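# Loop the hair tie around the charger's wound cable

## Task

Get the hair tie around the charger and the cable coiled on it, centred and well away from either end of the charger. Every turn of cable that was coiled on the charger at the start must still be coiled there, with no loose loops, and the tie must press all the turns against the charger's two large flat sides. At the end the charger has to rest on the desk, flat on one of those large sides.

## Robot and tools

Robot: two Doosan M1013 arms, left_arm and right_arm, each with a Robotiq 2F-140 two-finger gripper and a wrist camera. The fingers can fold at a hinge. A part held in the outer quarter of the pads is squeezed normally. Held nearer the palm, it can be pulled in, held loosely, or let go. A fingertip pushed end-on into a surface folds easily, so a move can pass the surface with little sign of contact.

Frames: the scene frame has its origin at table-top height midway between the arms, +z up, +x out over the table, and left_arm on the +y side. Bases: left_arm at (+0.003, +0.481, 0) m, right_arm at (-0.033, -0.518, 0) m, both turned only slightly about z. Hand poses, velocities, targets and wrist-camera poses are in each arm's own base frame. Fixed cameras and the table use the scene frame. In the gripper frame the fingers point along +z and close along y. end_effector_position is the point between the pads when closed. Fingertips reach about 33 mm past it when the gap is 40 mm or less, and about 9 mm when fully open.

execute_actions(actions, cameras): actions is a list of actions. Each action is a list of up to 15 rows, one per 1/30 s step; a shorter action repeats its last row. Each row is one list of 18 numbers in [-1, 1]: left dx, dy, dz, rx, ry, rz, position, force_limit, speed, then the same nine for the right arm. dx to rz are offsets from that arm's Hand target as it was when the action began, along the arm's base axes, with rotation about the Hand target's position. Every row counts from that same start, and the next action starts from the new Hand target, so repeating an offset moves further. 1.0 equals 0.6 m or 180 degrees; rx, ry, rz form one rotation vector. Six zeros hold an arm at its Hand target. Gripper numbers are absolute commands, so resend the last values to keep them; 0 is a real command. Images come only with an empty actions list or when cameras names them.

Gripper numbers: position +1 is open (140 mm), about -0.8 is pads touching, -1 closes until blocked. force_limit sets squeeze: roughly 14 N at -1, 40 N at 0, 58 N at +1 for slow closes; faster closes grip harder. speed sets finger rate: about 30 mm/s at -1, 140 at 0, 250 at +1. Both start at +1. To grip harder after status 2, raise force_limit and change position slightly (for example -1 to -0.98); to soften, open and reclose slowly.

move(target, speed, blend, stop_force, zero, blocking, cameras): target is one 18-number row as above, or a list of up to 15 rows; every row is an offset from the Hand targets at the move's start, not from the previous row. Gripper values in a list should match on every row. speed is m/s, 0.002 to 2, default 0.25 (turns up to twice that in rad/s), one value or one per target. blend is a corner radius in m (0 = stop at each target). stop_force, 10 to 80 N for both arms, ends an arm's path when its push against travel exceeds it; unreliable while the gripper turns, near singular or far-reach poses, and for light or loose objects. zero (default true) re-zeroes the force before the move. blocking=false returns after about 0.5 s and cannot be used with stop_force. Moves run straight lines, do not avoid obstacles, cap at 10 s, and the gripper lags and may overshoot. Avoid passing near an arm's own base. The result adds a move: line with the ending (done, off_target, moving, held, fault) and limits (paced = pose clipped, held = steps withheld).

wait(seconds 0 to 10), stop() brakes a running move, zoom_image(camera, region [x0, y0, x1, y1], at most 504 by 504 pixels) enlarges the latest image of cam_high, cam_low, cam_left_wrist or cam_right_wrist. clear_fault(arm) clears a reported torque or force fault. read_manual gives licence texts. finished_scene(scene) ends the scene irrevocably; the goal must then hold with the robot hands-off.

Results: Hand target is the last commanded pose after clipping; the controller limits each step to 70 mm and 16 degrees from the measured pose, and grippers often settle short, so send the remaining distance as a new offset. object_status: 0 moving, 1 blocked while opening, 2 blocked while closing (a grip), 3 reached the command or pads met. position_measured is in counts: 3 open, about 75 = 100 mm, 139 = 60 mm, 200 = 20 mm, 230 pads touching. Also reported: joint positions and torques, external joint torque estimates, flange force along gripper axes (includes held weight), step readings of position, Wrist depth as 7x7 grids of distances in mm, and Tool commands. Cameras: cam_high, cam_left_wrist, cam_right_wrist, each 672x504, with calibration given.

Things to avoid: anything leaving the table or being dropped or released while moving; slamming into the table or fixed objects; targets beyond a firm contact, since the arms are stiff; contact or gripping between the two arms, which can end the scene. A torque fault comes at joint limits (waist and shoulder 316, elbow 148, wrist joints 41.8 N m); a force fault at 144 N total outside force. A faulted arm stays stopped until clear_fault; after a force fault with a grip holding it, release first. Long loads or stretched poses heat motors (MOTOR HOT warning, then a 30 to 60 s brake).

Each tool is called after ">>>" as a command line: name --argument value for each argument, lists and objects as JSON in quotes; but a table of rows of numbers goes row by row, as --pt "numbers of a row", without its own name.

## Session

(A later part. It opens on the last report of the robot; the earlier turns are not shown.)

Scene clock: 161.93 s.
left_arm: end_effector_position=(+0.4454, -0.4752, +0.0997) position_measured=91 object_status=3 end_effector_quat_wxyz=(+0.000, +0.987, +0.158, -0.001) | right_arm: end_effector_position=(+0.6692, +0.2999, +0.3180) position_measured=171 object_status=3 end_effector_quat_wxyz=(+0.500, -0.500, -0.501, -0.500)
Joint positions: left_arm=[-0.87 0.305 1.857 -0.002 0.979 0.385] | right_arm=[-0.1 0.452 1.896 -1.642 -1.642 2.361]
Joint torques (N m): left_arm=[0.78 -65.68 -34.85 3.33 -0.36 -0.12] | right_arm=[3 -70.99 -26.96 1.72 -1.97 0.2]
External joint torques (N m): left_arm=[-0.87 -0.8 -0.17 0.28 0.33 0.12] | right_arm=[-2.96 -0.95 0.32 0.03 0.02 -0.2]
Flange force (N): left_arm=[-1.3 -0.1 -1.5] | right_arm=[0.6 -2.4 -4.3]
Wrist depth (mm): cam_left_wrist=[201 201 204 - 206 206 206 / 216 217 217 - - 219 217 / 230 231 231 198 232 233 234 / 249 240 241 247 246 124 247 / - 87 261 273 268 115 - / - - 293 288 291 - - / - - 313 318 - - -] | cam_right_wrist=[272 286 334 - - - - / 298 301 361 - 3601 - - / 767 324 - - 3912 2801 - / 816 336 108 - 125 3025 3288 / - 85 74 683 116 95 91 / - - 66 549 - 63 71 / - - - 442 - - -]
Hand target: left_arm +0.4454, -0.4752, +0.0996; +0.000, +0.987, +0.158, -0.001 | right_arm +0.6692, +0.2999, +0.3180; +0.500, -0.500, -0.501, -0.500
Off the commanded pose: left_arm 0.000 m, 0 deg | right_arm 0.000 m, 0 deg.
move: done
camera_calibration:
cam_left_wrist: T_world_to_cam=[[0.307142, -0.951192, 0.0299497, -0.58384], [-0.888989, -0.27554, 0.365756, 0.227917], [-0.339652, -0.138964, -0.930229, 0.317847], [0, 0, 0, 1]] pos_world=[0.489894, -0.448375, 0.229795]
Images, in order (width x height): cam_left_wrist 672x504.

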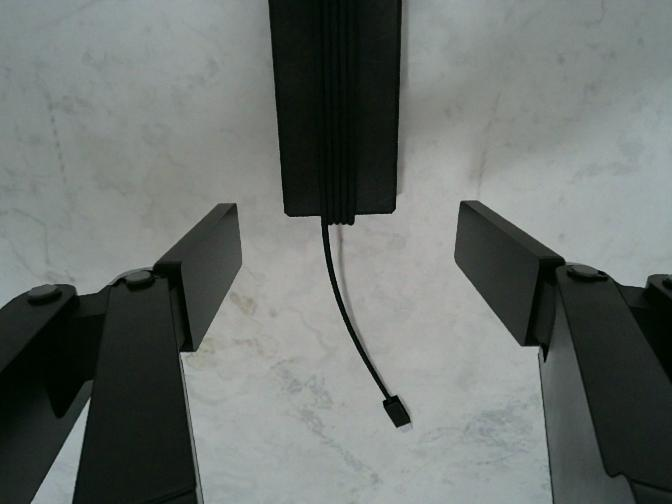

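>>> move --pt "0.001 0.0045 -0.0945 0 0 0.004 0.3 0 -1 0 0 0 0 0 0 -0.33 -0.5 -1" --pt "0.001 0.0045 -0.0945 0 0 0.004 -1 0 -1 0 0 0 0 0 0 -0.33 -0.5 -1" --speed 0.08

>>> wait --seconds 1 --cameras '["cam_left_wrist"]'

Scene clock: 171.53 s.
left_arm: end_effector_position=(+0.4460, -0.4725, +0.0429) position_measured=142 object_status=0 end_effector_quat_wxyz=(+0.000, +0.986, +0.164, -0.001) | right_arm: end_effector_position=(+0.6692, +0.2999, +0.3180) position_measured=171 object_status=3 end_effector_quat_wxyz=(+0.500, -0.500, -0.501, -0.500)
Joint positions: left_arm=[-0.867 0.361 1.903 -0.002 0.878 0.376] | right_arm=[-0.1 0.452 1.896 -1.642 -1.642 2.361]
Joint torques (N m): left_arm=[1.95 -61.82 -28.39 3.47 -0.75 -0.1] | right_arm=[3.02 -71.03 -27.06 1.71 -1.99 0.18]
External joint torques (N m): left_arm=[-2.03 -7.06 -3.94 -0.13 0.73 0.1] | right_arm=[-3.01 -0.89 0.43 0.04 0.04 -0.18]
Flange force (N): left_arm=[-3.2 0.2 -11.7] | right_arm=[0.5 -2.5 -4.3]
Wrist depth (mm): cam_left_wrist=[154 153 - - 154 157 155 / 162 162 159 132 163 164 165 / 173 173 174 142 - 176 177 / 185 183 139 159 148 185 186 / - - 113 200 195 - - / - - - 218 218 - - / - - - 241 233 - -] | cam_right_wrist=[275 287 360 399 - - 3151 / 286 298 349 401 - 5042 3066 / 769 320 - - - - - / 807 345 108 926 124 2872 3846 / - 85 74 681 116 95 91 / - - 66 548 - 63 71 / - - - - - - -]
Hand target: left_arm +0.4460, -0.4725, +0.0429; +0.000, +0.986, +0.164, -0.001 | right_arm +0.6692, +0.2999, +0.3180; +0.500, -0.500, -0.501, -0.500
Off the commanded pose: left_arm 0.000 m, 0 deg | right_arm 0.000 m, 0 deg.
move: done

Scene clock: 172.53 s.
left_arm: end_effector_position=(+0.4460, -0.4725, +0.0429) position_measured=142 object_status=2 end_effector_quat_wxyz=(+0.000, +0.986, +0.164, -0.001) | right_arm: end_effector_position=(+0.6692, +0.2999, +0.3180) position_measured=171 object_status=3 end_effector_quat_wxyz=(+0.500, -0.500, -0.501, -0.500)
Joint positions: left_arm=[-0.867 0.361 1.903 -0.002 0.878 0.376] | right_arm=[-0.1 0.452 1.896 -1.642 -1.642 2.361]
Joint torques (N m): left_arm=[2.11 -62.32 -28.43 3.43 -0.73 -0.12] | right_arm=[2.82 -70.77 -27 1.69 -1.98 0.15]
External joint torques (N m): left_arm=[-2.18 -6.49 -3.92 -0.08 0.7 0.13] | right_arm=[-2.76 -1.13 0.35 0.08 0.03 -0.15]
Flange force (N): left_arm=[-3.1 0.9 -11.0] | right_arm=[0.9 -2.6 -3.9]
Wrist depth (mm): cam_left_wrist=[154 153 153 125 154 157 155 / 162 163 163 133 160 164 165 / 173 173 174 142 172 176 176 / 185 183 132 191 117 185 186 / - - 138 201 202 - - / - - 217 217 218 - - / - - - 238 234 - -] | cam_right_wrist=[275 287 356 - - - - / 286 298 344 402 - - - / 769 320 - - - - 4125 / 816 342 108 - 113 2872 3196 / - 85 74 681 116 95 91 / - - 66 526 - 63 72 / - - - 461 - - -]
Hand target: left_arm +0.4460, -0.4725, +0.0429; +0.000, +0.986, +0.164, -0.001 | right_arm +0.6692, +0.2999, +0.3180; +0.500, -0.500, -0.501, -0.500
Tool commands: left_gripper/position=-1.0 left_gripper/force_limit=+0.0 left_gripper/speed=-1.0 right_gripper/position=-0.33 right_gripper/force_limit=-0.5 right_gripper/speed=-1.0
Off the commanded pose: left_arm 0.000 m, 0 deg | right_arm 0.000 m, 0 deg.
wait: 1.00 s; at rest by 0.17 s
camera_calibration:
cam_left_wrist: T_world_to_cam=[[0.319011, -0.947283, 0.0297839, -0.58315], [-0.885506, -0.286712, 0.365616, 0.243167], [-0.337802, -0.143009, -0.930289, 0.262856], [0, 0, 0, 1]] pos_world=[0.490151, -0.445098, 0.172995]
Images, in order (width x height): cam_left_wrist 672x504.

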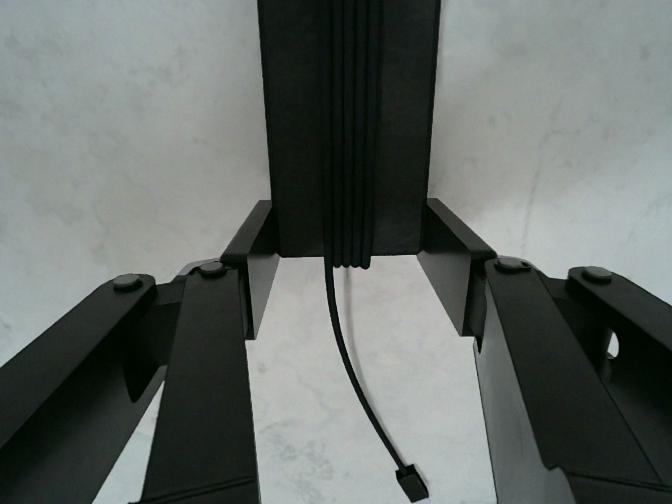

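>>> move --pt "0 0 0.2 0 0 0 -1 0 -1 0 0 0 0 0 0 -0.33 -0.5 -1" --pt "0.249 0.1473 0.5 0 0 -0.605 -1 0 -1 -0.042 0 -0.0073 0 0 0 -0.33 -0.5 -1" --speed 0.2 --blend 0.03 --cameras '["all"]'

Scene clock: 192.03 s.
left_arm: end_effector_position=(+0.5954, -0.3841, +0.3429) position_measured=142 object_status=2 end_effector_quat_wxyz=(+0.000, +0.707, -0.707, -0.001) | right_arm: end_effector_position=(+0.6440, +0.2999, +0.3136) position_measured=171 object_status=3 end_effector_quat_wxyz=(+0.500, -0.500, -0.501, -0.500)
Joint positions: left_arm=[-0.622 0.252 1.458 0.001 1.433 2.52] | right_arm=[-0.104 0.427 1.949 -1.647 -1.643 2.333]
Joint torques (N m): left_arm=[0.73 -69.75 -43.08 3.82 -0.33 -0.01] | right_arm=[2.97 -67.63 -26.22 1.63 -1.98 0.21]
External joint torques (N m): left_arm=[-0.59 2.14 1.4 0.42 0.3 0.01] | right_arm=[-3 -0.81 0.56 0.04 -0.02 -0.21]
Flange force (N): left_arm=[1.1 -0.1 2.1] | right_arm=[0.4 -2.7 -4.5]
Wrist depth (mm): cam_left_wrist=[422 - - 123 - - 425 / - - 459 132 - - - / 483 - - 140 456 - 482 / - - 118 155 130 507 - / - - 86 - - - - / - - 603 - - - - / - - - - - - -] | cam_right_wrist=[- 802 - 386 - - - / 2872 897 - 398 2701 - - / 780 904 - 317 3386 - - / 799 859 108 879 113 3066 2947 / - 85 74 677 116 95 91 / - - 66 519 - 63 71 / - - - 457 - - -]
Hand target: left_arm +0.5954, -0.3841, +0.3429; +0.000, +0.707, -0.707, -0.001 | right_arm +0.6440, +0.2999, +0.3136; +0.500, -0.500, -0.501, -0.500
Off the commanded pose: left_arm 0.000 m, 0 deg | right_arm 0.000 m, 0 deg.
move: done
camera_calibration:
cam_left_wrist: T_world_to_cam=[[-0.999542, 0.00502779, 0.0298441, 0.594836], [0.0155986, 0.930621, 0.365651, 0.222205], [-0.0259352, 0.365949, -0.930274, 0.614869], [0, 0, 0, 1]] pos_world=[0.607044, -0.43479, 0.472995]
cam_right_wrist: T_world_to_cam=[[0.999403, -0.0319175, -0.0132108, -0.62133], [-0.0231075, -0.333444, -0.942487, 0.417603], [0.0256767, 0.942229, -0.333983, -0.0546996], [0, 0, 0, 1]] pos_world=[0.632013, 0.170956, 0.367108]

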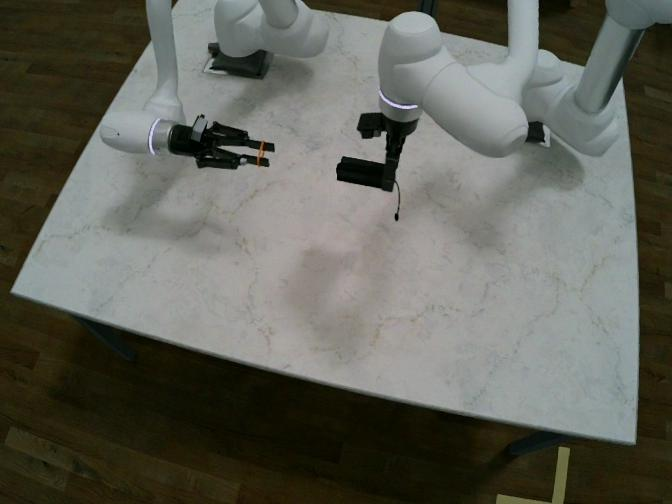

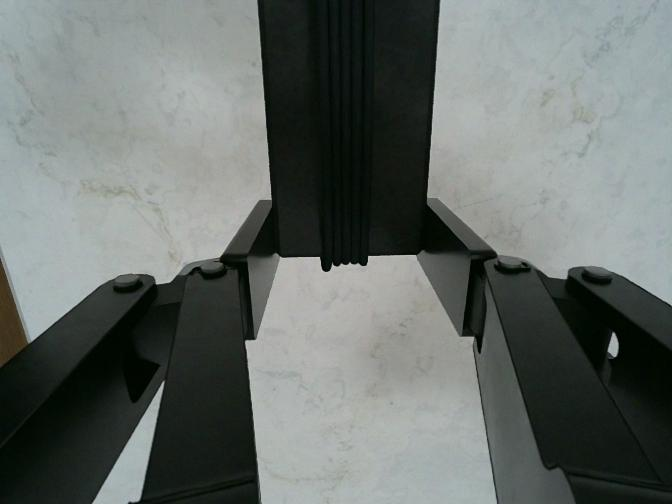

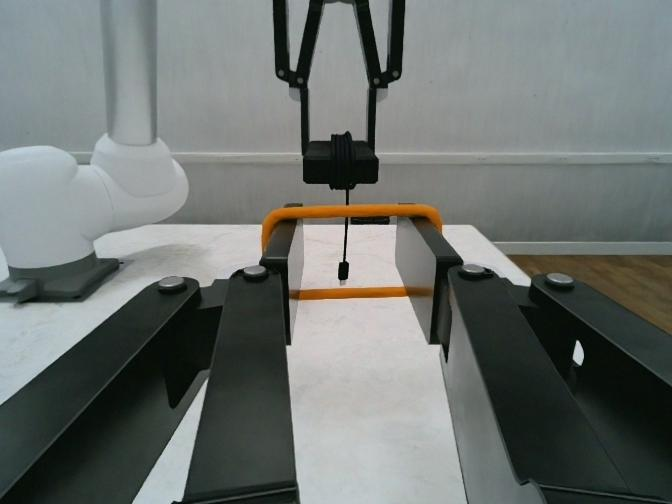

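>>> move --pt "0 0 0 0 0 0 -1 0 -1 0.0033 0 0 0 0 0 0.03 -0.5 -1" --pt "0 0 0 0 0 0 -1 0 -1 0.0033 0.245 0 0 0 0 0.03 -0.5 -1" --speed 0.2 --cameras '["cam_right_wrist"]'

>>> zoom_image --camera "cam_right_wrist" --region '[200, 130, 500, 360]'

Scene clock: 202.37 s.
left_arm: end_effector_position=(+0.5954, -0.3841, +0.3429) position_measured=142 object_status=2 end_effector_quat_wxyz=(+0.000, +0.707, -0.707, -0.001) | right_arm: end_effector_position=(+0.6460, +0.4468, +0.3136) position_measured=126 object_status=3 end_effector_quat_wxyz=(+0.500, -0.500, -0.501, -0.500)
Joint positions: left_arm=[-0.622 0.252 1.458 0.001 1.433 2.52] | right_arm=[0.122 0.44 1.926 -1.484 -1.485 2.341]
Joint torques (N m): left_arm=[1.03 -69.66 -43.44 3.79 -0.4 -0.14] | right_arm=[2.39 -69.57 -26.84 2.23 -1.89 0.19]
External joint torques (N m): left_arm=[-0.99 1.53 1.58 0.47 0.38 0.14] | right_arm=[-2.43 -1.21 0.24 -0.06 -0.09 -0.19]
Flange force (N): left_arm=[0.6 1.2 2.1] | right_arm=[1.0 -1.6 -4.2]
Wrist depth (mm): cam_left_wrist=[- - - 123 - - - / - - - 130 - - - / - - - 142 - - - / - - 114 - 117 - - / - - 86 - - - - / - - - - - - - / - - - - - - -] | cam_right_wrist=[648 663 - 265 261 - - / 705 791 - 2578 2669 - 3846 / 741 810 - 197 2701 - 2734 / 737 847 124 191 152 117 3491 / - 92 118 692 636 91 87 / - 63 502 - 548 - 66 / - - 441 437 438 - -]
Hand target: left_arm +0.5954, -0.3841, +0.3429; +0.000, +0.707, -0.707, -0.001 | right_arm +0.6460, +0.4469, +0.3136; +0.500, -0.500, -0.501, -0.500
Off the commanded pose: left_arm 0.000 m, 0 deg | right_arm 0.000 m, 0 deg.
move: done
camera_calibration:
cam_right_wrist: T_world_to_cam=[[0.999403, -0.0319175, -0.0132108, -0.618537], [-0.0231075, -0.333444, -0.942487, 0.466663], [0.0256767, 0.942229, -0.333983, -0.193256], [0, 0, 0, 1]] pos_world=[0.633913, 0.317956, 0.367108]
Images, in order (width x height): cam_right_wrist 672x504.

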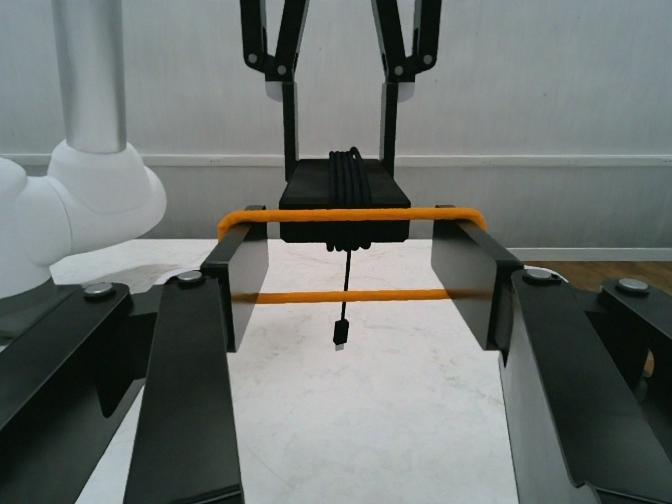

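Scaled by 1.680 from the camera's 672x504 image, which has a finer 960x720 frame.

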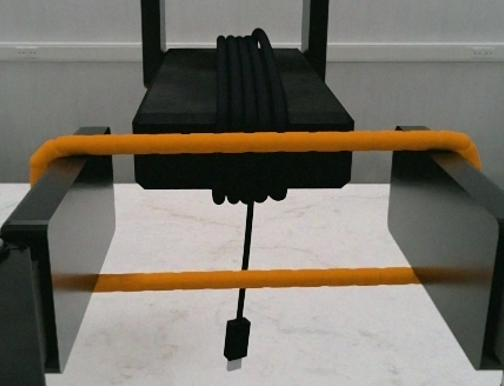

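>>> move --target '[0,0,0,0,0,0,-1,0,-1,0,0.18,-0.004,0,0,0,0.03,-0.5,-1]' --speed 0.05 --cameras '["cam_right_wrist","cam_left_wrist"]'

Scene clock: 216.70 s.
left_arm: end_effector_position=(+0.5954, -0.3841, +0.3429) position_measured=142 object_status=2 end_effector_quat_wxyz=(+0.000, +0.707, -0.707, -0.001) | right_arm: end_effector_position=(+0.6460, +0.5548, +0.3112) position_measured=126 object_status=3 end_effector_quat_wxyz=(+0.500, -0.500, -0.501, -0.500)
Joint positions: left_arm=[-0.622 0.252 1.458 0.001 1.433 2.52] | right_arm=[0.281 0.476 1.872 -1.372 -1.372 2.344]
Joint torques (N m): left_arm=[-4.31 -70.51 -43.86 1.62 -0.22 0.23] | right_arm=[3.63 -70.9 -29.41 2.9 -0.77 0.19]
External joint torques (N m): left_arm=[4.28 2.57 2.05 2.62 0.2 -0.23] | right_arm=[-3.72 -4.03 1.79 -0.42 -1.2 -0.19]
Flange force (N): left_arm=[-4.7 -3.3 3.4] | right_arm=[3.3 -6.4 -9.7]
Wrist depth (mm): cam_left_wrist=[411 427 - 131 - - - / - - 140 138 139 - 455 / - - - 145 - - - / - - 114 - 129 - - / - - 87 - - - - / - - - - - - - / - - - - - - -] | cam_right_wrist=[585 - 159 - 162 - - / 629 - 172 - 171 - - / 652 802 2836 176 177 - - / 673 769 105 101 123 113 3438 / - 91 84 81 84 85 87 / - 63 88 491 89 - 67 / - - 434 434 436 - -]
Hand target: left_arm +0.5954, -0.3841, +0.3429; +0.000, +0.707, -0.707, -0.001 | right_arm +0.6460, +0.5549, +0.3112; +0.500, -0.500, -0.501, -0.500
Off the commanded pose: left_arm 0.000 m, 0 deg | right_arm 0.000 m, 0 deg.
move: done
camera_calibration:
cam_left_wrist: T_world_to_cam=[[-0.999542, 0.00502779, 0.0298441, 0.594836], [0.0155986, 0.930621, 0.365651, 0.222205], [-0.0259352, 0.365949, -0.930274, 0.614869], [0, 0, 0, 1]] pos_world=[0.607044, -0.43479, 0.472995]
cam_right_wrist: T_world_to_cam=[[0.999406, -0.0318236, -0.0132451, -0.61515], [-0.0231085, -0.333447, -0.942486, 0.500414], [0.0255768, 0.942232, -0.333984, -0.295755], [0, 0, 0, 1]] pos_world=[0.633913, 0.425955, 0.364708]
Images, in order (width x height): cam_left_wrist 672x504, cam_right_wrist 672x504.

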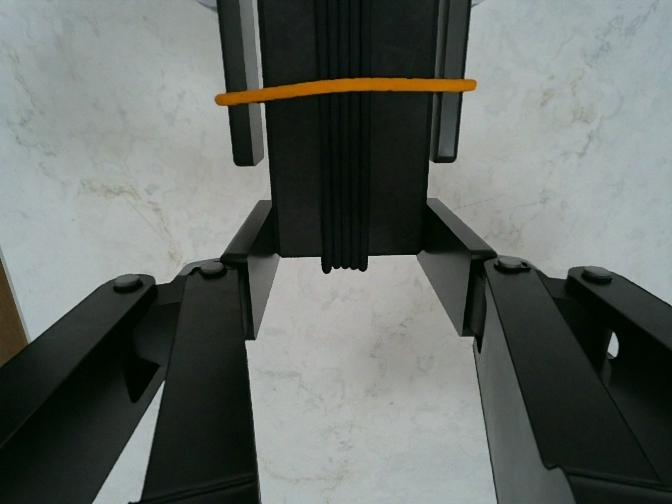

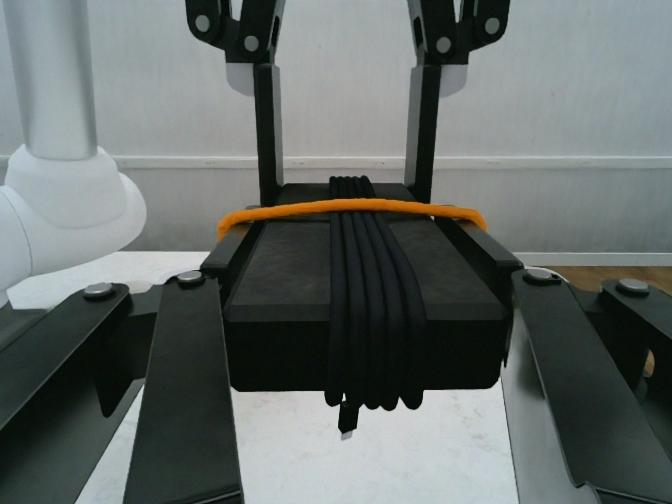

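>>> move --target '[0,0,0,0,0,0,-1,0,-1,0,0,0,0,0,0,-1,-0.5,-1]'

>>> wait --seconds 1 --cameras '["cam_right_wrist","cam_left_wrist"]'

Scene clock: 225.83 s.
left_arm: end_effector_position=(+0.5955, -0.3842, +0.3429) position_measured=142 object_status=2 end_effector_quat_wxyz=(+0.000, +0.707, -0.707, -0.001) | right_arm: end_effector_position=(+0.6459, +0.5549, +0.3113) position_measured=139 object_status=0 end_effector_quat_wxyz=(+0.500, -0.500, -0.501, -0.500)
Joint positions: left_arm=[-0.622 0.252 1.458 0.001 1.433 2.52] | right_arm=[0.281 0.476 1.872 -1.372 -1.372 2.344]
Joint torques (N m): left_arm=[-17.44 -72.72 -38.11 -5.23 4.64 0.2] | right_arm=[-4.38 -68.58 -38.39 9.6 5.76 0.3]
External joint torques (N m): left_arm=[17.39 5.12 -3.59 9.48 -4.66 -0.2] | right_arm=[4.37 -6.47 10.7 -7.11 -7.73 -0.3]
Flange force (N): left_arm=[-12.4 -25.5 3.8] | right_arm=[1.8 -26.1 -18.5]
Wrist depth (mm): cam_left_wrist=[410 401 134 131 - 438 - / 442 - - 138 149 445 459 / - 471 - 144 - - - / - - 114 - 147 - 523 / - - 112 - - - - / - - 604 616 - - - / - - - - - - -] | cam_right_wrist=[579 - 160 - 163 - - / 627 - 170 - 171 - - / 656 746 186 175 177 - - / 681 788 112 103 112 118 3241 / - 91 84 81 81 85 91 / - 63 88 88 88 - 66 / - - 434 435 - - -]
Hand target: left_arm +0.5954, -0.3841, +0.3429; +0.000, +0.707, -0.707, -0.001 | right_arm +0.6460, +0.5549, +0.3112; +0.500, -0.500, -0.501, -0.500
Off the commanded pose: left_arm 0.000 m, 0 deg | right_arm 0.000 m, 0 deg.
move: done

Scene clock: 226.83 s.
left_arm: end_effector_position=(+0.5954, -0.3841, +0.3429) position_measured=142 object_status=2 end_effector_quat_wxyz=(+0.000, +0.707, -0.707, -0.001) | right_arm: end_effector_position=(+0.6460, +0.5549, +0.3112) position_measured=139 object_status=2 end_effector_quat_wxyz=(+0.500, -0.500, -0.501, -0.500)
Joint positions: left_arm=[-0.622 0.252 1.458 0.001 1.433 2.52] | right_arm=[0.281 0.476 1.872 -1.372 -1.372 2.344]
Joint torques (N m): left_arm=[-17.39 -72.93 -37.66 -5.3 5.14 0.12] | right_arm=[-5.53 -68.28 -38.59 9.83 6.16 0.28]
External joint torques (N m): left_arm=[17.34 5.51 -3.98 9.54 -5.17 -0.12] | right_arm=[5.5 -6.56 10.96 -7.34 -8.13 -0.29]
Flange force (N): left_arm=[-11.8 -26.6 4.2] | right_arm=[1.8 -27.0 -17.8]
Wrist depth (mm): cam_left_wrist=[- - 134 130 - - - / - - - 137 - - - / - - - 143 - - - / - - 118 160 - - - / - - 86 - - - - / - - - - - - - / - - - - - - -] | cam_right_wrist=[582 - 160 - 163 - - / 627 - 171 3108 174 - - / 650 764 185 176 180 2493 2701 / 683 769 112 103 112 2734 3241 / - 91 84 81 81 85 91 / - 63 88 88 89 - 67 / - - 434 434 434 - -]
Hand target: left_arm +0.5954, -0.3841, +0.3429; +0.000, +0.707, -0.707, -0.001 | right_arm +0.6460, +0.5549, +0.3112; +0.500, -0.500, -0.501, -0.500
Tool commands: left_gripper/position=-1.0 left_gripper/force_limit=+0.0 left_gripper/speed=-1.0 right_gripper/position=-1.0 right_gripper/force_limit=-0.5 right_gripper/speed=-1.0
Off the commanded pose: left_arm 0.000 m, 0 deg | right_arm 0.000 m, 0 deg.
wait: 1.00 s; at rest by 0.17 s
camera_calibration:
cam_left_wrist: T_world_to_cam=[[-0.999542, 0.00502779, 0.0298441, 0.594836], [0.0155986, 0.930621, 0.365651, 0.222205], [-0.0259352, 0.365949, -0.930274, 0.614869], [0, 0, 0, 1]] pos_world=[0.607044, -0.43479, 0.472995]
cam_right_wrist: T_world_to_cam=[[0.999406, -0.0318236, -0.0132451, -0.615147], [-0.0231085, -0.333447, -0.942486, 0.500448], [0.0255768, 0.942232, -0.333984, -0.29585], [0, 0, 0, 1]] pos_world=[0.633913, 0.426055, 0.364708]
Images, in order (width x height): cam_left_wrist 672x504, cam_right_wrist 672x504.

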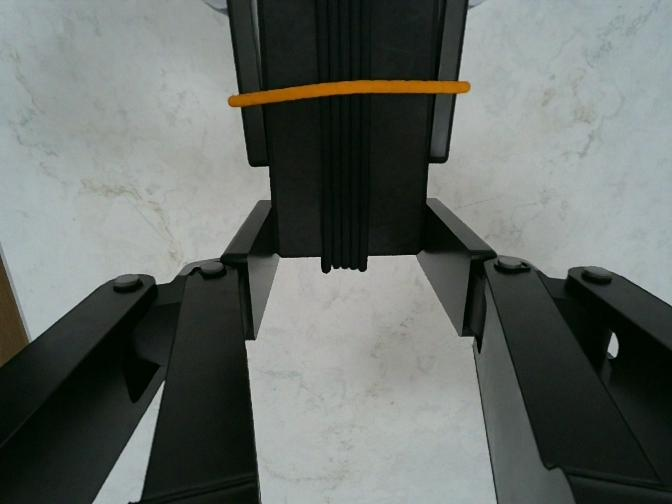

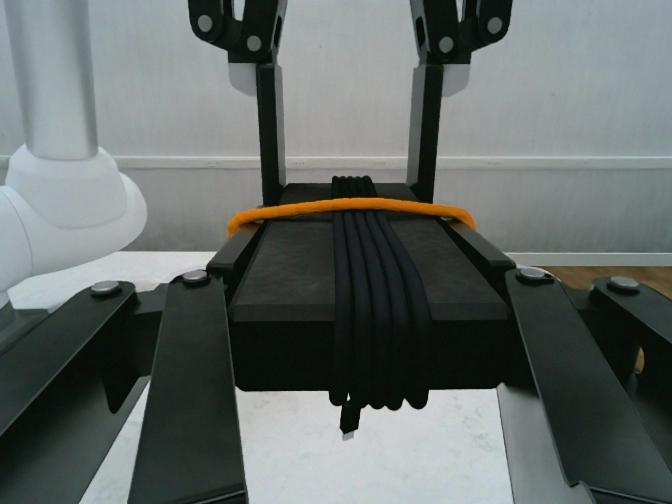

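>>> move --pt "0 0 0 0 0 0 0.1 0 -1 0 0 0 0 0 0 -1 -0.5 -1" --pt "0 0 0.25 0 0 0 0.1 0 -1 0 0 0 0 0 0 -1 -0.5 -1" --pt "0.002 0.265 0.2 -0.19 0.19 0.19 0.1 0 -1 0 0 0 0 0 0 -1 -0.5 -1" --pt "0.002 0.265 -0.048 -0.385 0.385 0.385 0.1 0 -1 0 0 0 0 0 0 -1 -0.5 -1" --speed '[0.1,0.15,0.35,0.35]' --blend '[0,0,0.05,0]' --cameras '["all"]'

Scene clock: 240.83 s.
left_arm: end_effector_position=(+0.5966, -0.2251, +0.3141) position_measured=117 object_status=3 end_effector_quat_wxyz=(+0.707, +0.707, +0.000, +0.000) | right_arm: end_effector_position=(+0.6460, +0.5549, +0.3112) position_measured=139 object_status=2 end_effector_quat_wxyz=(+0.500, -0.500, -0.501, -0.500)
Joint positions: left_arm=[0.121 0.381 2.025 -1.48 1.653 2.409] | right_arm=[0.281 0.476 1.872 -1.372 -1.372 2.344]
Joint torques (N m): left_arm=[0.7 -63.66 -24.45 -1.69 1.94 0] | right_arm=[2.93 -76.22 -29.47 3.24 -2.75 0.19]
External joint torques (N m): left_arm=[-0.65 0.06 -0.42 0.09 0.13 0.04] | right_arm=[-2.94 1.01 1.76 -0.75 0.77 -0.2]
Flange force (N): left_arm=[1.0 0.1 0.7] | right_arm=[-1.9 -1.0 -4.9]
Wrist depth (mm): cam_left_wrist=[- - - - - - - / - - - 580 3247 4629 - / - - 659 286 - - - / - - 132 803 138 - 102 / - - 129 - - - 86 / - - 1026 857 827 - - / - - 874 984 - - -] | cam_right_wrist=[667 - - - - - - / 683 - 589 440 - - - / 799 - 579 450 3066 2734 2082 / 876 1008 112 103 112 3151 4052 / - 91 84 81 81 85 91 / - 63 88 89 88 - 66 / - - 435 435 435 - -]
Hand target: left_arm +0.5966, -0.2251, +0.3141; +0.707, +0.707, +0.000, +0.000 | right_arm +0.6460, +0.5549, +0.3112; +0.500, -0.500, -0.501, -0.500
Off the commanded pose: left_arm 0.000 m, 0 deg | right_arm 0.000 m, 0 deg.
move: done
camera_calibration:
cam_left_wrist: T_world_to_cam=[[-0.00483651, 0.0300869, 0.999536, -0.29633], [-0.93074, 0.365354, -0.0155011, 0.641821], [-0.365651, -0.930382, 0.026236, 0.140448], [0, 0, 0, 1]] pos_world=[0.64729, -0.0949063, 0.302457]
cam_right_wrist: T_world_to_cam=[[0.999403, -0.0319175, -0.0132108, -0.615122], [-0.0231075, -0.333444, -0.942487, 0.500413], [0.0256767, 0.942229, -0.333983, -0.295818], [0, 0, 0, 1]] pos_world=[0.633913, 0.425956, 0.364708]

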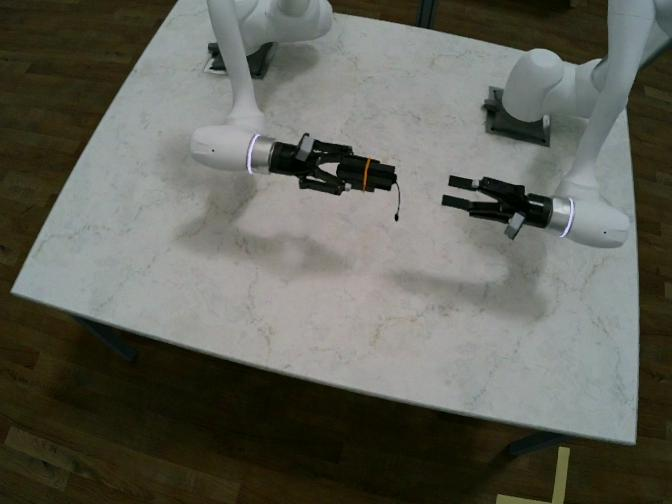

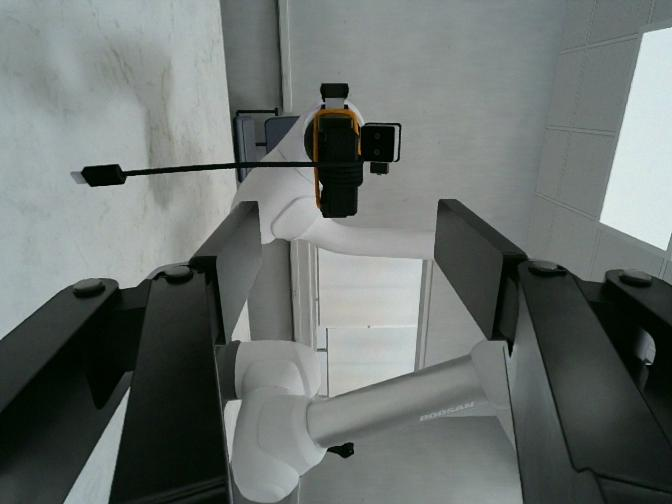

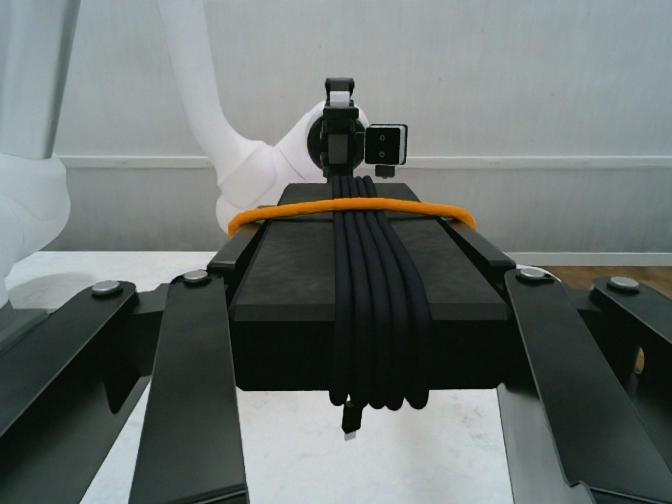

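>>> move --target '[0,-0.325,0,0,0,0,0.1,1,-1,0,0,0,0,0,0,-1,-0.5,-1]' --speed 0.08 --cameras '["cam_left_wrist","cam_right_wrist"]'

Scene clock: 253.37 s.
left_arm: end_effector_position=(+0.5966, -0.4201, +0.3141) position_measured=117 object_status=3 end_effector_quat_wxyz=(+0.707, +0.707, +0.000, +0.000) | right_arm: end_effector_position=(+0.6460, +0.5549, +0.3112) position_measured=139 object_status=2 end_effector_quat_wxyz=(+0.500, -0.500, -0.501, -0.500)
Joint positions: left_arm=[-0.203 0.377 2.031 -1.722 1.437 2.418] | right_arm=[0.281 0.476 1.872 -1.372 -1.372 2.344]
Joint torques (N m): left_arm=[1.87 -63.42 -25.46 -2.63 1.87 -0.08] | right_arm=[3.04 -76.42 -29.5 3.22 -2.78 0.18]
External joint torques (N m): left_arm=[-1.83 -0.24 -0.08 0.39 0.2 0.13] | right_arm=[-3.06 1.18 1.8 -0.73 0.8 -0.18]
Flange force (N): left_arm=[-0.7 0.2 2.3] | right_arm=[-2.1 -0.8 -4.9]
Wrist depth (mm): cam_left_wrist=[- - - - - - - / - - - 169 3885 - - / - - - - 2980 - 3509 / 429 - 130 - 130 130 - / - - 78 - 95 - 86 / - - 895 - - - - / - - 766 706 655 - -] | cam_right_wrist=[625 442 - - - - 2493 / 667 449 - 122 - - - / 702 - 446 239 2801 - 2801 / 713 - 112 103 112 108 2872 / - 91 84 81 81 85 91 / - 63 88 88 88 - 67 / - - 435 435 436 - -]
Hand target: left_arm +0.5966, -0.4201, +0.3141; +0.707, +0.707, +0.000, +0.000 | right_arm +0.6460, +0.5549, +0.3112; +0.500, -0.500, -0.501, -0.500
Off the commanded pose: left_arm 0.000 m, 0 deg | right_arm 0.000 m, 0 deg.
move: done
camera_calibration:
cam_left_wrist: T_world_to_cam=[[-0.00480068, 0.0301802, 0.999533, -0.290359], [-0.93074, 0.365353, -0.0155018, 0.713064], [-0.36565, -0.93038, 0.026336, -0.0410048], [0, 0, 0, 1]] pos_world=[0.64729, -0.289907, 0.302357]
cam_right_wrist: T_world_to_cam=[[0.999403, -0.0319175, -0.0132108, -0.615122], [-0.0231075, -0.333444, -0.942487, 0.500413], [0.0256767, 0.942229, -0.333983, -0.295818], [0, 0, 0, 1]] pos_world=[0.633913, 0.425956, 0.364708]
Images, in order (width x height): cam_left_wrist 672x504, cam_right_wrist 672x504.

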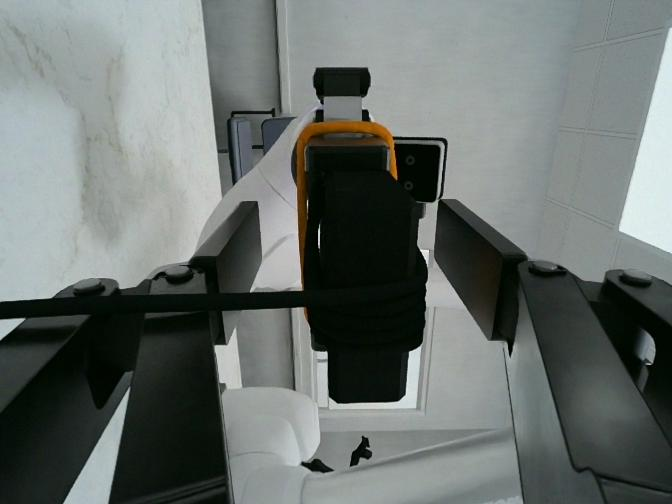

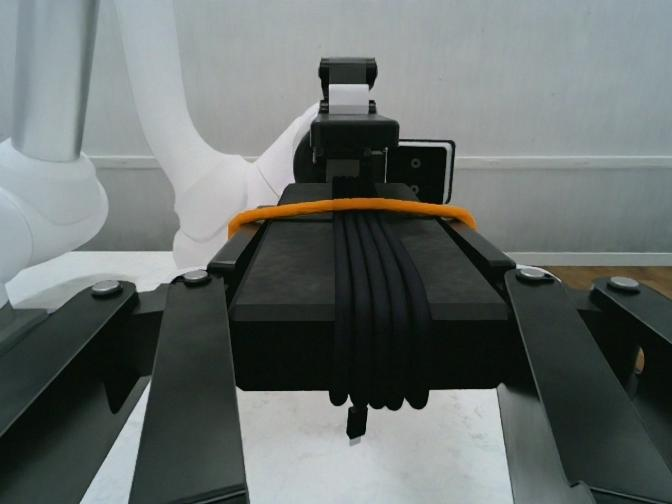

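>>> move --pt "0 0 0.0055 0 0 0 0.1 1 -1 0 0 0 0 0 0 -1 -0.5 -1" --pt "0 0 0.0055 0 0 0 -1 1 -1 0 0 0 0 0 0 -1 -0.5 -1"

>>> wait --seconds 1 --cameras '["cam_left_wrist","cam_right_wrist","cam_high"]'

Scene clock: 260.80 s.
left_arm: end_effector_position=(+0.5966, -0.4201, +0.3173) position_measured=186 object_status=0 end_effector_quat_wxyz=(+0.707, +0.707, +0.000, +0.000) | right_arm: end_effector_position=(+0.6460, +0.5549, +0.3114) position_measured=139 object_status=2 end_effector_quat_wxyz=(+0.500, -0.500, -0.501, -0.500)
Joint positions: left_arm=[-0.203 0.372 2.03 -1.721 1.436 2.412] | right_arm=[0.281 0.476 1.872 -1.372 -1.372 2.344]
Joint torques (N m): left_arm=[-2.13 -81.24 -37.31 -8.05 9.51 -0.2] | right_arm=[4.57 -55.92 -17.87 -2.93 4.49 0.06]
External joint torques (N m): left_arm=[2.18 17.57 11.48 5.79 -7.43 0.24] | right_arm=[-4.59 -19.26 -9.86 5.44 -6.47 -0.06]
Flange force (N): left_arm=[0.8 -26.4 -2.5] | right_arm=[23.5 -2.6 -8.8]
Wrist depth (mm): cam_left_wrist=[- 586 - - 3687 3064 - / 420 - - 169 - - - / - - 462 123 - - - / - - 465 - - - - / - - - 92 79 80 - / - - - - - - - / - - - 877 - - -] | cam_right_wrist=[625 452 - - - - - / 675 - - 185 - - - / 709 470 451 137 2872 - - / 756 - 110 102 112 - 2734 / - 91 85 81 84 85 91 / - 63 88 88 88 - 66 / - - 435 433 436 - -]
Hand target: left_arm +0.5966, -0.4201, +0.3174; +0.707, +0.707, +0.000, +0.000 | right_arm +0.6460, +0.5549, +0.3112; +0.500, -0.500, -0.501, -0.500
Off the commanded pose: left_arm 0.000 m, 0 deg | right_arm 0.000 m, 0 deg.
move: done

Scene clock: 261.80 s.
left_arm: end_effector_position=(+0.5966, -0.4201, +0.3174) position_measured=186 object_status=2 end_effector_quat_wxyz=(+0.707, +0.707, +0.000, +0.000) | right_arm: end_effector_position=(+0.6460, +0.5549, +0.3112) position_measured=139 object_status=2 end_effector_quat_wxyz=(+0.500, -0.500, -0.501, -0.500)
Joint positions: left_arm=[-0.203 0.372 2.03 -1.721 1.436 2.412] | right_arm=[0.281 0.476 1.872 -1.372 -1.372 2.344]
Joint torques (N m): left_arm=[-1.98 -81.61 -37.66 -8.23 9.65 -0.22] | right_arm=[4.67 -55.26 -17.46 -3.16 4.55 0.04]
External joint torques (N m): left_arm=[1.92 18 11.83 5.95 -7.57 0.27] | right_arm=[-4.69 -19.72 -10.2 5.65 -6.52 -0.04]
Flange force (N): left_arm=[0.5 -27.1 -2.2] | right_arm=[24.2 -2.4 -8.8]
Wrist depth (mm): cam_left_wrist=[- - - - - - - / 443 - - 169 5439 - - / - - - 123 - - - / 461 - 466 96 - - - / - - - - 91 80 - / - - - - - - - / - - - 735 - - -] | cam_right_wrist=[625 441 - - - - - / 669 465 - 186 - - - / 705 476 448 137 2836 - - / 739 - 111 102 112 108 2872 / - 91 84 81 84 85 91 / - 63 88 88 84 - 66 / - - 435 435 436 - -]
Hand target: left_arm +0.5966, -0.4201, +0.3174; +0.707, +0.707, +0.000, +0.000 | right_arm +0.6460, +0.5549, +0.3112; +0.500, -0.500, -0.501, -0.500
Tool commands: left_gripper/position=-1.0 left_gripper/force_limit=+1.0 left_gripper/speed=-1.0 right_gripper/position=-1.0 right_gripper/force_limit=-0.5 right_gripper/speed=-1.0
Off the commanded pose: left_arm 0.000 m, 0 deg | right_arm 0.000 m, 0 deg.
wait: 1.00 s; at rest by 0.17 s
camera_calibration:
cam_left_wrist: T_world_to_cam=[[-0.00480068, 0.0301802, 0.999533, -0.293654], [-0.93074, 0.365353, -0.0155018, 0.713151], [-0.36565, -0.93038, 0.026336, -0.0411848], [0, 0, 0, 1]] pos_world=[0.64729, -0.290007, 0.305657]
cam_right_wrist: T_world_to_cam=[[0.999403, -0.0319175, -0.0132108, -0.615122], [-0.0231075, -0.333444, -0.942487, 0.500413], [0.0256767, 0.942229, -0.333983, -0.295818], [0, 0, 0, 1]] pos_world=[0.633913, 0.425956, 0.364708]

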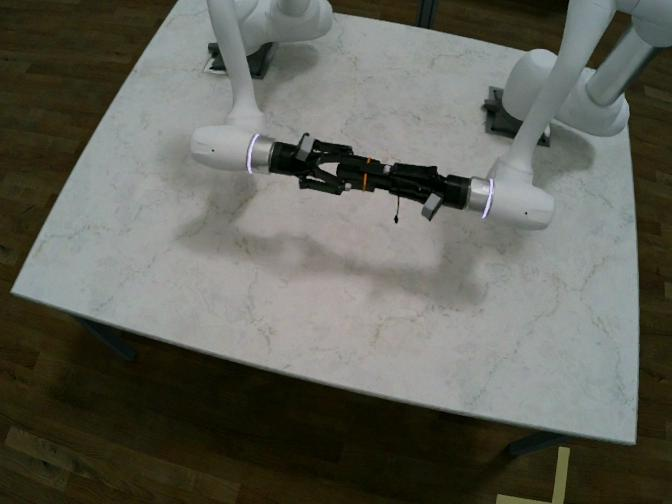

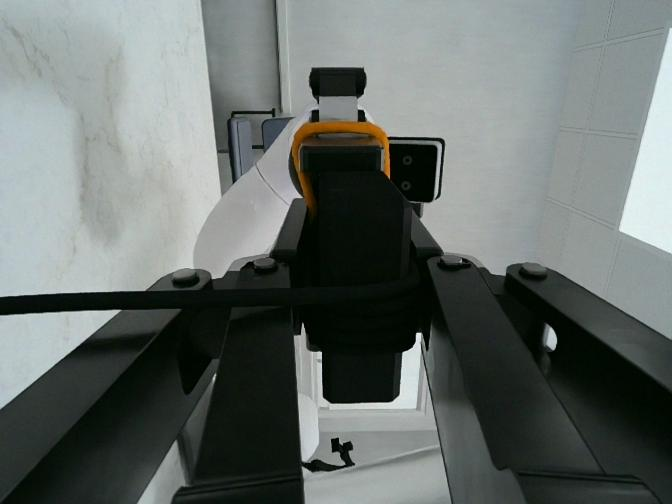

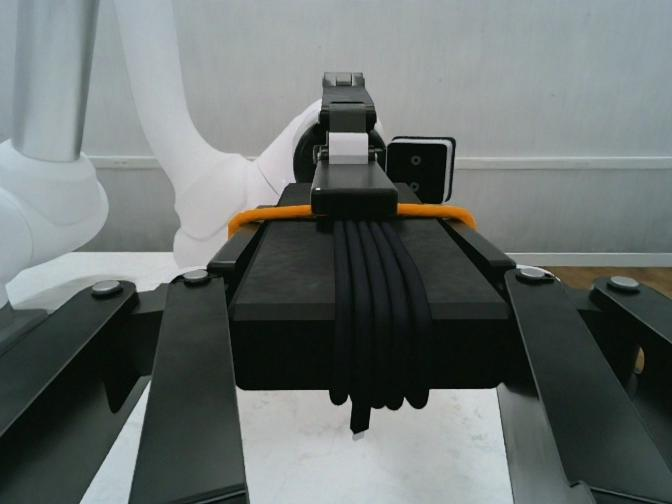

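>>> move --pt "0 0 0 0 0 0 0.1 1 -1 0 0 0 0 0 0 -1 -0.5 -1" --pt "0 -0.0145 -0.0028 0 0 0 0.1 1 -1 0 0 0 0 0 0 -1 -0.5 -1" --pt "0 -0.0145 -0.0028 0 0 0 -1 1 -1 0 0 0 0 0 0 -1 -0.5 -1"

>>> wait --seconds 1 --cameras '["cam_left_wrist","cam_right_wrist"]'

Scene clock: 275.03 s.
left_arm: end_effector_position=(+0.5966, -0.4288, +0.3157) position_measured=186 object_status=0 end_effector_quat_wxyz=(+0.707, +0.707, +0.000, +0.000) | right_arm: end_effector_position=(+0.6460, +0.5549, +0.3113) position_measured=139 object_status=2 end_effector_quat_wxyz=(+0.500, -0.500, -0.501, -0.500)
Joint positions: left_arm=[-0.217 0.376 2.028 -1.732 1.427 2.416] | right_arm=[0.281 0.476 1.872 -1.372 -1.372 2.344]
Joint torques (N m): left_arm=[1.08 -64.95 -25.94 -2.58 2.45 -0.27] | right_arm=[1.88 -74.83 -28.84 2.89 -2.1 0.02]
External joint torques (N m): left_arm=[-1.09 0.88 0.14 0.29 -0.37 0.32] | right_arm=[-1.86 -0.46 1.11 -0.39 0.13 -0.02]
Flange force (N): left_arm=[0.2 -1.7 2.0] | right_arm=[0.1 -1.8 -3.8]
Wrist depth (mm): cam_left_wrist=[- - - - - - - / - - - 160 - 3817 - / 405 - 468 114 4029 - - / - - 451 85 100 - - / - - - 88 86 80 - / - - - - - - - / - - - 711 - - -] | cam_right_wrist=[618 431 - - - - - / 665 460 - 181 - - - / 707 2669 441 140 305 - - / 744 - 112 103 112 107 3108 / - 91 84 81 81 85 91 / - 63 87 88 88 - 67 / - - 420 431 - - -]
Hand target: left_arm +0.5966, -0.4288, +0.3157; +0.707, +0.707, +0.000, +0.000 | right_arm +0.6460, +0.5549, +0.3112; +0.500, -0.500, -0.501, -0.500
Off the commanded pose: left_arm 0.000 m, 0 deg | right_arm 0.000 m, 0 deg.
move: done

Scene clock: 276.03 s.
left_arm: end_effector_position=(+0.5966, -0.4288, +0.3157) position_measured=186 object_status=2 end_effector_quat_wxyz=(+0.707, +0.707, +0.000, +0.000) | right_arm: end_effector_position=(+0.6460, +0.5549, +0.3113) position_measured=139 object_status=2 end_effector_quat_wxyz=(+0.500, -0.500, -0.501, -0.500)
Joint positions: left_arm=[-0.217 0.376 2.028 -1.732 1.427 2.416] | right_arm=[0.281 0.476 1.872 -1.372 -1.372 2.344]
Joint torques (N m): left_arm=[1.15 -65.16 -25.93 -2.58 2.54 -0.26] | right_arm=[1.77 -74.69 -28.94 2.86 -1.99 0.01]
External joint torques (N m): left_arm=[-1.13 1.42 0.21 0.3 -0.47 0.31] | right_arm=[-1.75 -0.48 1.25 -0.37 0.01 -0.01]
Flange force (N): left_arm=[0.7 -2.4 2.2] | right_arm=[0.1 -2.1 -3.8]
Wrist depth (mm): cam_left_wrist=[- - - - 3347 - - / - - 3626 160 - 3566 - / - 766 457 114 - - - / 414 - 449 - - 102 - / - - - - 86 80 - / - - - - - - - / - - - 733 - - -] | cam_right_wrist=[623 438 3108 - - - - / 669 - 2339 181 - - - / 707 - 441 140 2909 - - / 746 - 112 103 110 119 3782 / - 91 84 81 81 85 91 / - 63 88 88 88 - 66 / - - 434 436 435 - -]
Hand target: left_arm +0.5966, -0.4288, +0.3157; +0.707, +0.707, +0.000, +0.000 | right_arm +0.6460, +0.5549, +0.3112; +0.500, -0.500, -0.501, -0.500
Tool commands: left_gripper/position=-1.0 left_gripper/force_limit=+1.0 left_gripper/speed=-1.0 right_gripper/position=-1.0 right_gripper/force_limit=-0.5 right_gripper/speed=-1.0
Off the commanded pose: left_arm 0.000 m, 0 deg | right_arm 0.000 m, 0 deg.
wait: 1.00 s; at rest by 0.17 s
camera_calibration:
cam_left_wrist: T_world_to_cam=[[-0.00470735, 0.0301443, 0.999534, -0.291764], [-0.930741, 0.365354, -0.0154019, 0.716274], [-0.365649, -0.93038, 0.0263367, -0.0492354], [0, 0, 0, 1]] pos_world=[0.647289, -0.298706, 0.303957]
cam_right_wrist: T_world_to_cam=[[0.999406, -0.0318832, -0.0131169, -0.615271], [-0.0230076, -0.333446, -0.942488, 0.500353], [0.0256758, 0.94223, -0.333982, -0.295821], [0, 0, 0, 1]] pos_world=[0.634013, 0.425956, 0.364708]
Images, in order (width x height): cam_left_wrist 672x504, cam_right_wrist 672x504.

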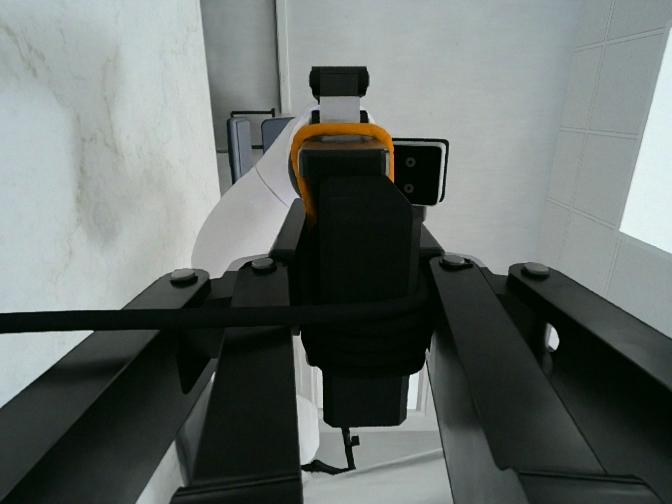

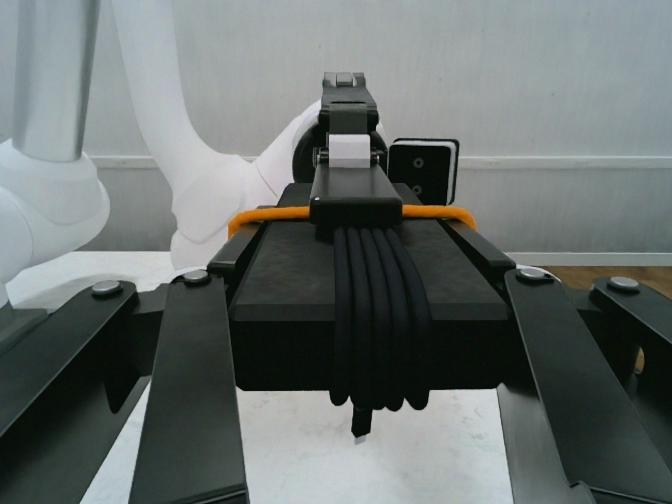

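Balanced. Release the right and withdraw.

>>> move --pt "0 0 0 0 0 0 -1 1 -1 0 0 0 0 0 0 -0.03 -0.5 -1" --pt "0 0 0 0 0 0 -1 1 -1 0 -0.2 0 0 0 0 -0.03 -0.5 -1" --speed 0.04 --cameras '["cam_left_wrist","cam_right_wrist","cam_high"]'

Scene clock: 288.43 s.
left_arm: end_effector_position=(+0.5966, -0.4288, +0.3157) position_measured=186 object_status=2 end_effector_quat_wxyz=(+0.707, +0.707, +0.000, +0.000) | right_arm: end_effector_position=(+0.6460, +0.4349, +0.3112) position_measured=132 object_status=3 end_effector_quat_wxyz=(+0.500, -0.500, -0.501, -0.500)
Joint positions: left_arm=[-0.217 0.376 2.028 -1.732 1.427 2.416] | right_arm=[0.104 0.441 1.931 -1.497 -1.498 2.337]
Joint torques (N m): left_arm=[0.7 -65.81 -27.14 -3.08 2.65 -0.08] | right_arm=[3.26 -69.48 -26.83 2.18 -2.13 0.14]
External joint torques (N m): left_arm=[-0.75 1.82 1.33 0.79 -0.56 0.13] | right_arm=[-3.14 -1.25 0.41 -0.04 0.14 -0.14]
Flange force (N): left_arm=[-0.5 -3.0 0.8] | right_arm=[1.1 -1.9 -5.0]
Wrist depth (mm): cam_left_wrist=[- - 4266 - - - - / - - 3566 290 - 4029 - / - - - - 4532 - - / - - 108 - - - - / - - - - 86 80 - / - - - - - - - / - - - 697 - - -] | cam_right_wrist=[741 709 3025 - - - - / 796 761 - 342 - - - / 796 945 548 197 245 - - / 767 1055 128 - 145 3151 3337 / - 91 128 707 629 85 91 / - 66 512 540 536 - 66 / - - 434 435 438 - -]
Hand target: left_arm +0.5966, -0.4288, +0.3157; +0.707, +0.707, +0.000, +0.000 | right_arm +0.6460, +0.4349, +0.3112; +0.500, -0.500, -0.501, -0.500
Off the commanded pose: left_arm 0.000 m, 0 deg | right_arm 0.000 m, 0 deg.
move: done
camera_calibration:
cam_left_wrist: T_world_to_cam=[[-0.00480068, 0.0301802, 0.999533, -0.291692], [-0.93074, 0.365353, -0.0155018, 0.716304], [-0.36565, -0.93038, 0.026336, -0.0492343], [0, 0, 0, 1]] pos_world=[0.64729, -0.298707, 0.303957]
cam_right_wrist: T_world_to_cam=[[0.999406, -0.0318236, -0.0132451, -0.618966], [-0.0231085, -0.333447, -0.942486, 0.460434], [0.0255768, 0.942232, -0.333984, -0.182782], [0, 0, 0, 1]] pos_world=[0.633913, 0.306055, 0.364708]

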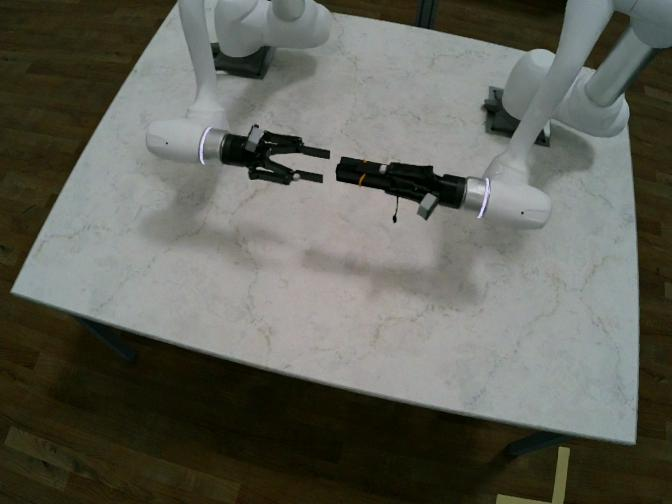

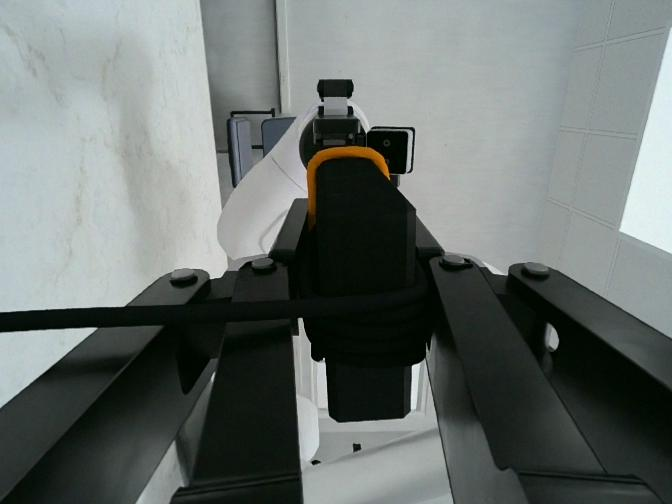

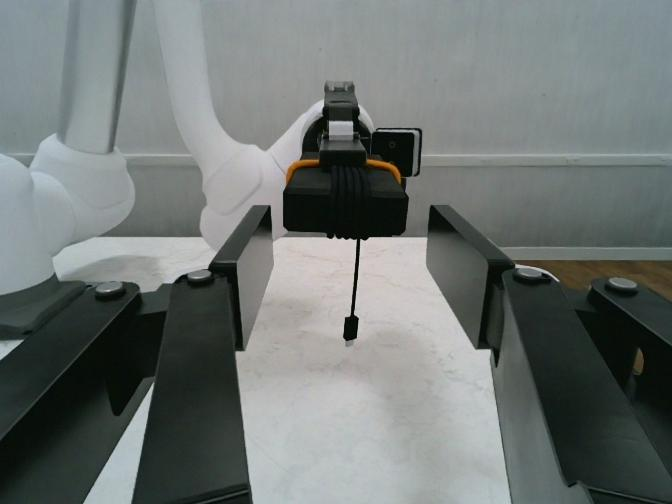

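>>> move --pt "0 0 0 0 0 0 -1 1 -1 0 -0.1 0.3 0 0 0 0.1 -0.5 -1" --pt "0 0 0 0 0 0 -1 1 -1 0 0.125 0.304 -0.5 0 0 0.1 -0.5 -1" --speed 0.35 --cameras '["cam_right_wrist"]'

Scene clock: 297.20 s.
left_arm: end_effector_position=(+0.5966, -0.4288, +0.3157) position_measured=186 object_status=2 end_effector_quat_wxyz=(+0.707, +0.707, +0.000, +0.000) | right_arm: end_effector_position=(+0.6460, +0.5098, +0.4937) position_measured=117 object_status=3 end_effector_quat_wxyz=(+0.000, +0.707, +0.707, -0.001)
Joint positions: left_arm=[-0.217 0.376 2.028 -1.732 1.427 2.416] | right_arm=[0.626 0.462 0.895 -3.142 -1.786 3.767]
Joint torques (N m): left_arm=[0.75 -66.05 -26.97 -3.06 2.65 -0.11] | right_arm=[2.64 -85.43 -41.27 -4.53 -0.01 0.19]
External joint torques (N m): left_arm=[-0.69 2.15 1.21 0.77 -0.57 0.15] | right_arm=[-2.68 -1.61 0.31 0.36 0.03 -0.19]
Flange force (N): left_arm=[0.1 -3.4 0.9] | right_arm=[-5.4 -1.3 1.5]
Wrist depth (mm): cam_left_wrist=[- - - - - - - / - - 3687 3509 - - - / - - - - - - - / - - - 87 - - 221 / - - - 86 86 80 - / - - - - - - - / - - - - - - -] | cam_right_wrist=[553 555 564 261 567 563 570 / 585 585 588 280 583 596 1319 / 618 622 632 303 637 634 1454 / 645 648 156 677 654 652 1523 / - 91 702 711 720 106 91 / - 63 759 761 761 - 66 / - - - 825 825 - -]
Hand target: left_arm +0.5966, -0.4288, +0.3157; +0.707, +0.707, +0.000, +0.000 | right_arm +0.6460, +0.5099, +0.4936; +0.000, +0.707, +0.707, -0.001
Off the commanded pose: left_arm 0.000 m, 0 deg | right_arm 0.000 m, 0 deg.
move: done
camera_calibration:
cam_right_wrist: T_world_to_cam=[[0.999403, -0.013215, 0.0319149, -0.645959], [-0.0231073, -0.942529, 0.333323, 0.338074], [0.0256759, -0.333862, -0.942272, 0.758398], [0, 0, 0, 1]] pos_world=[0.633913, 0.563309, 0.622545]
Images, in order (width x height): cam_right_wrist 672x504.

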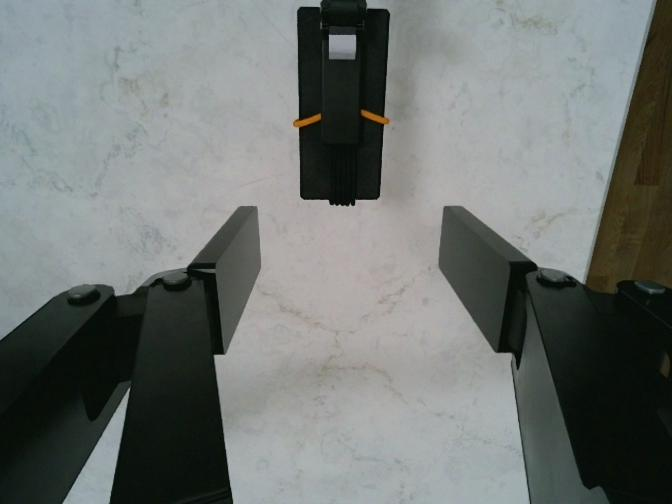

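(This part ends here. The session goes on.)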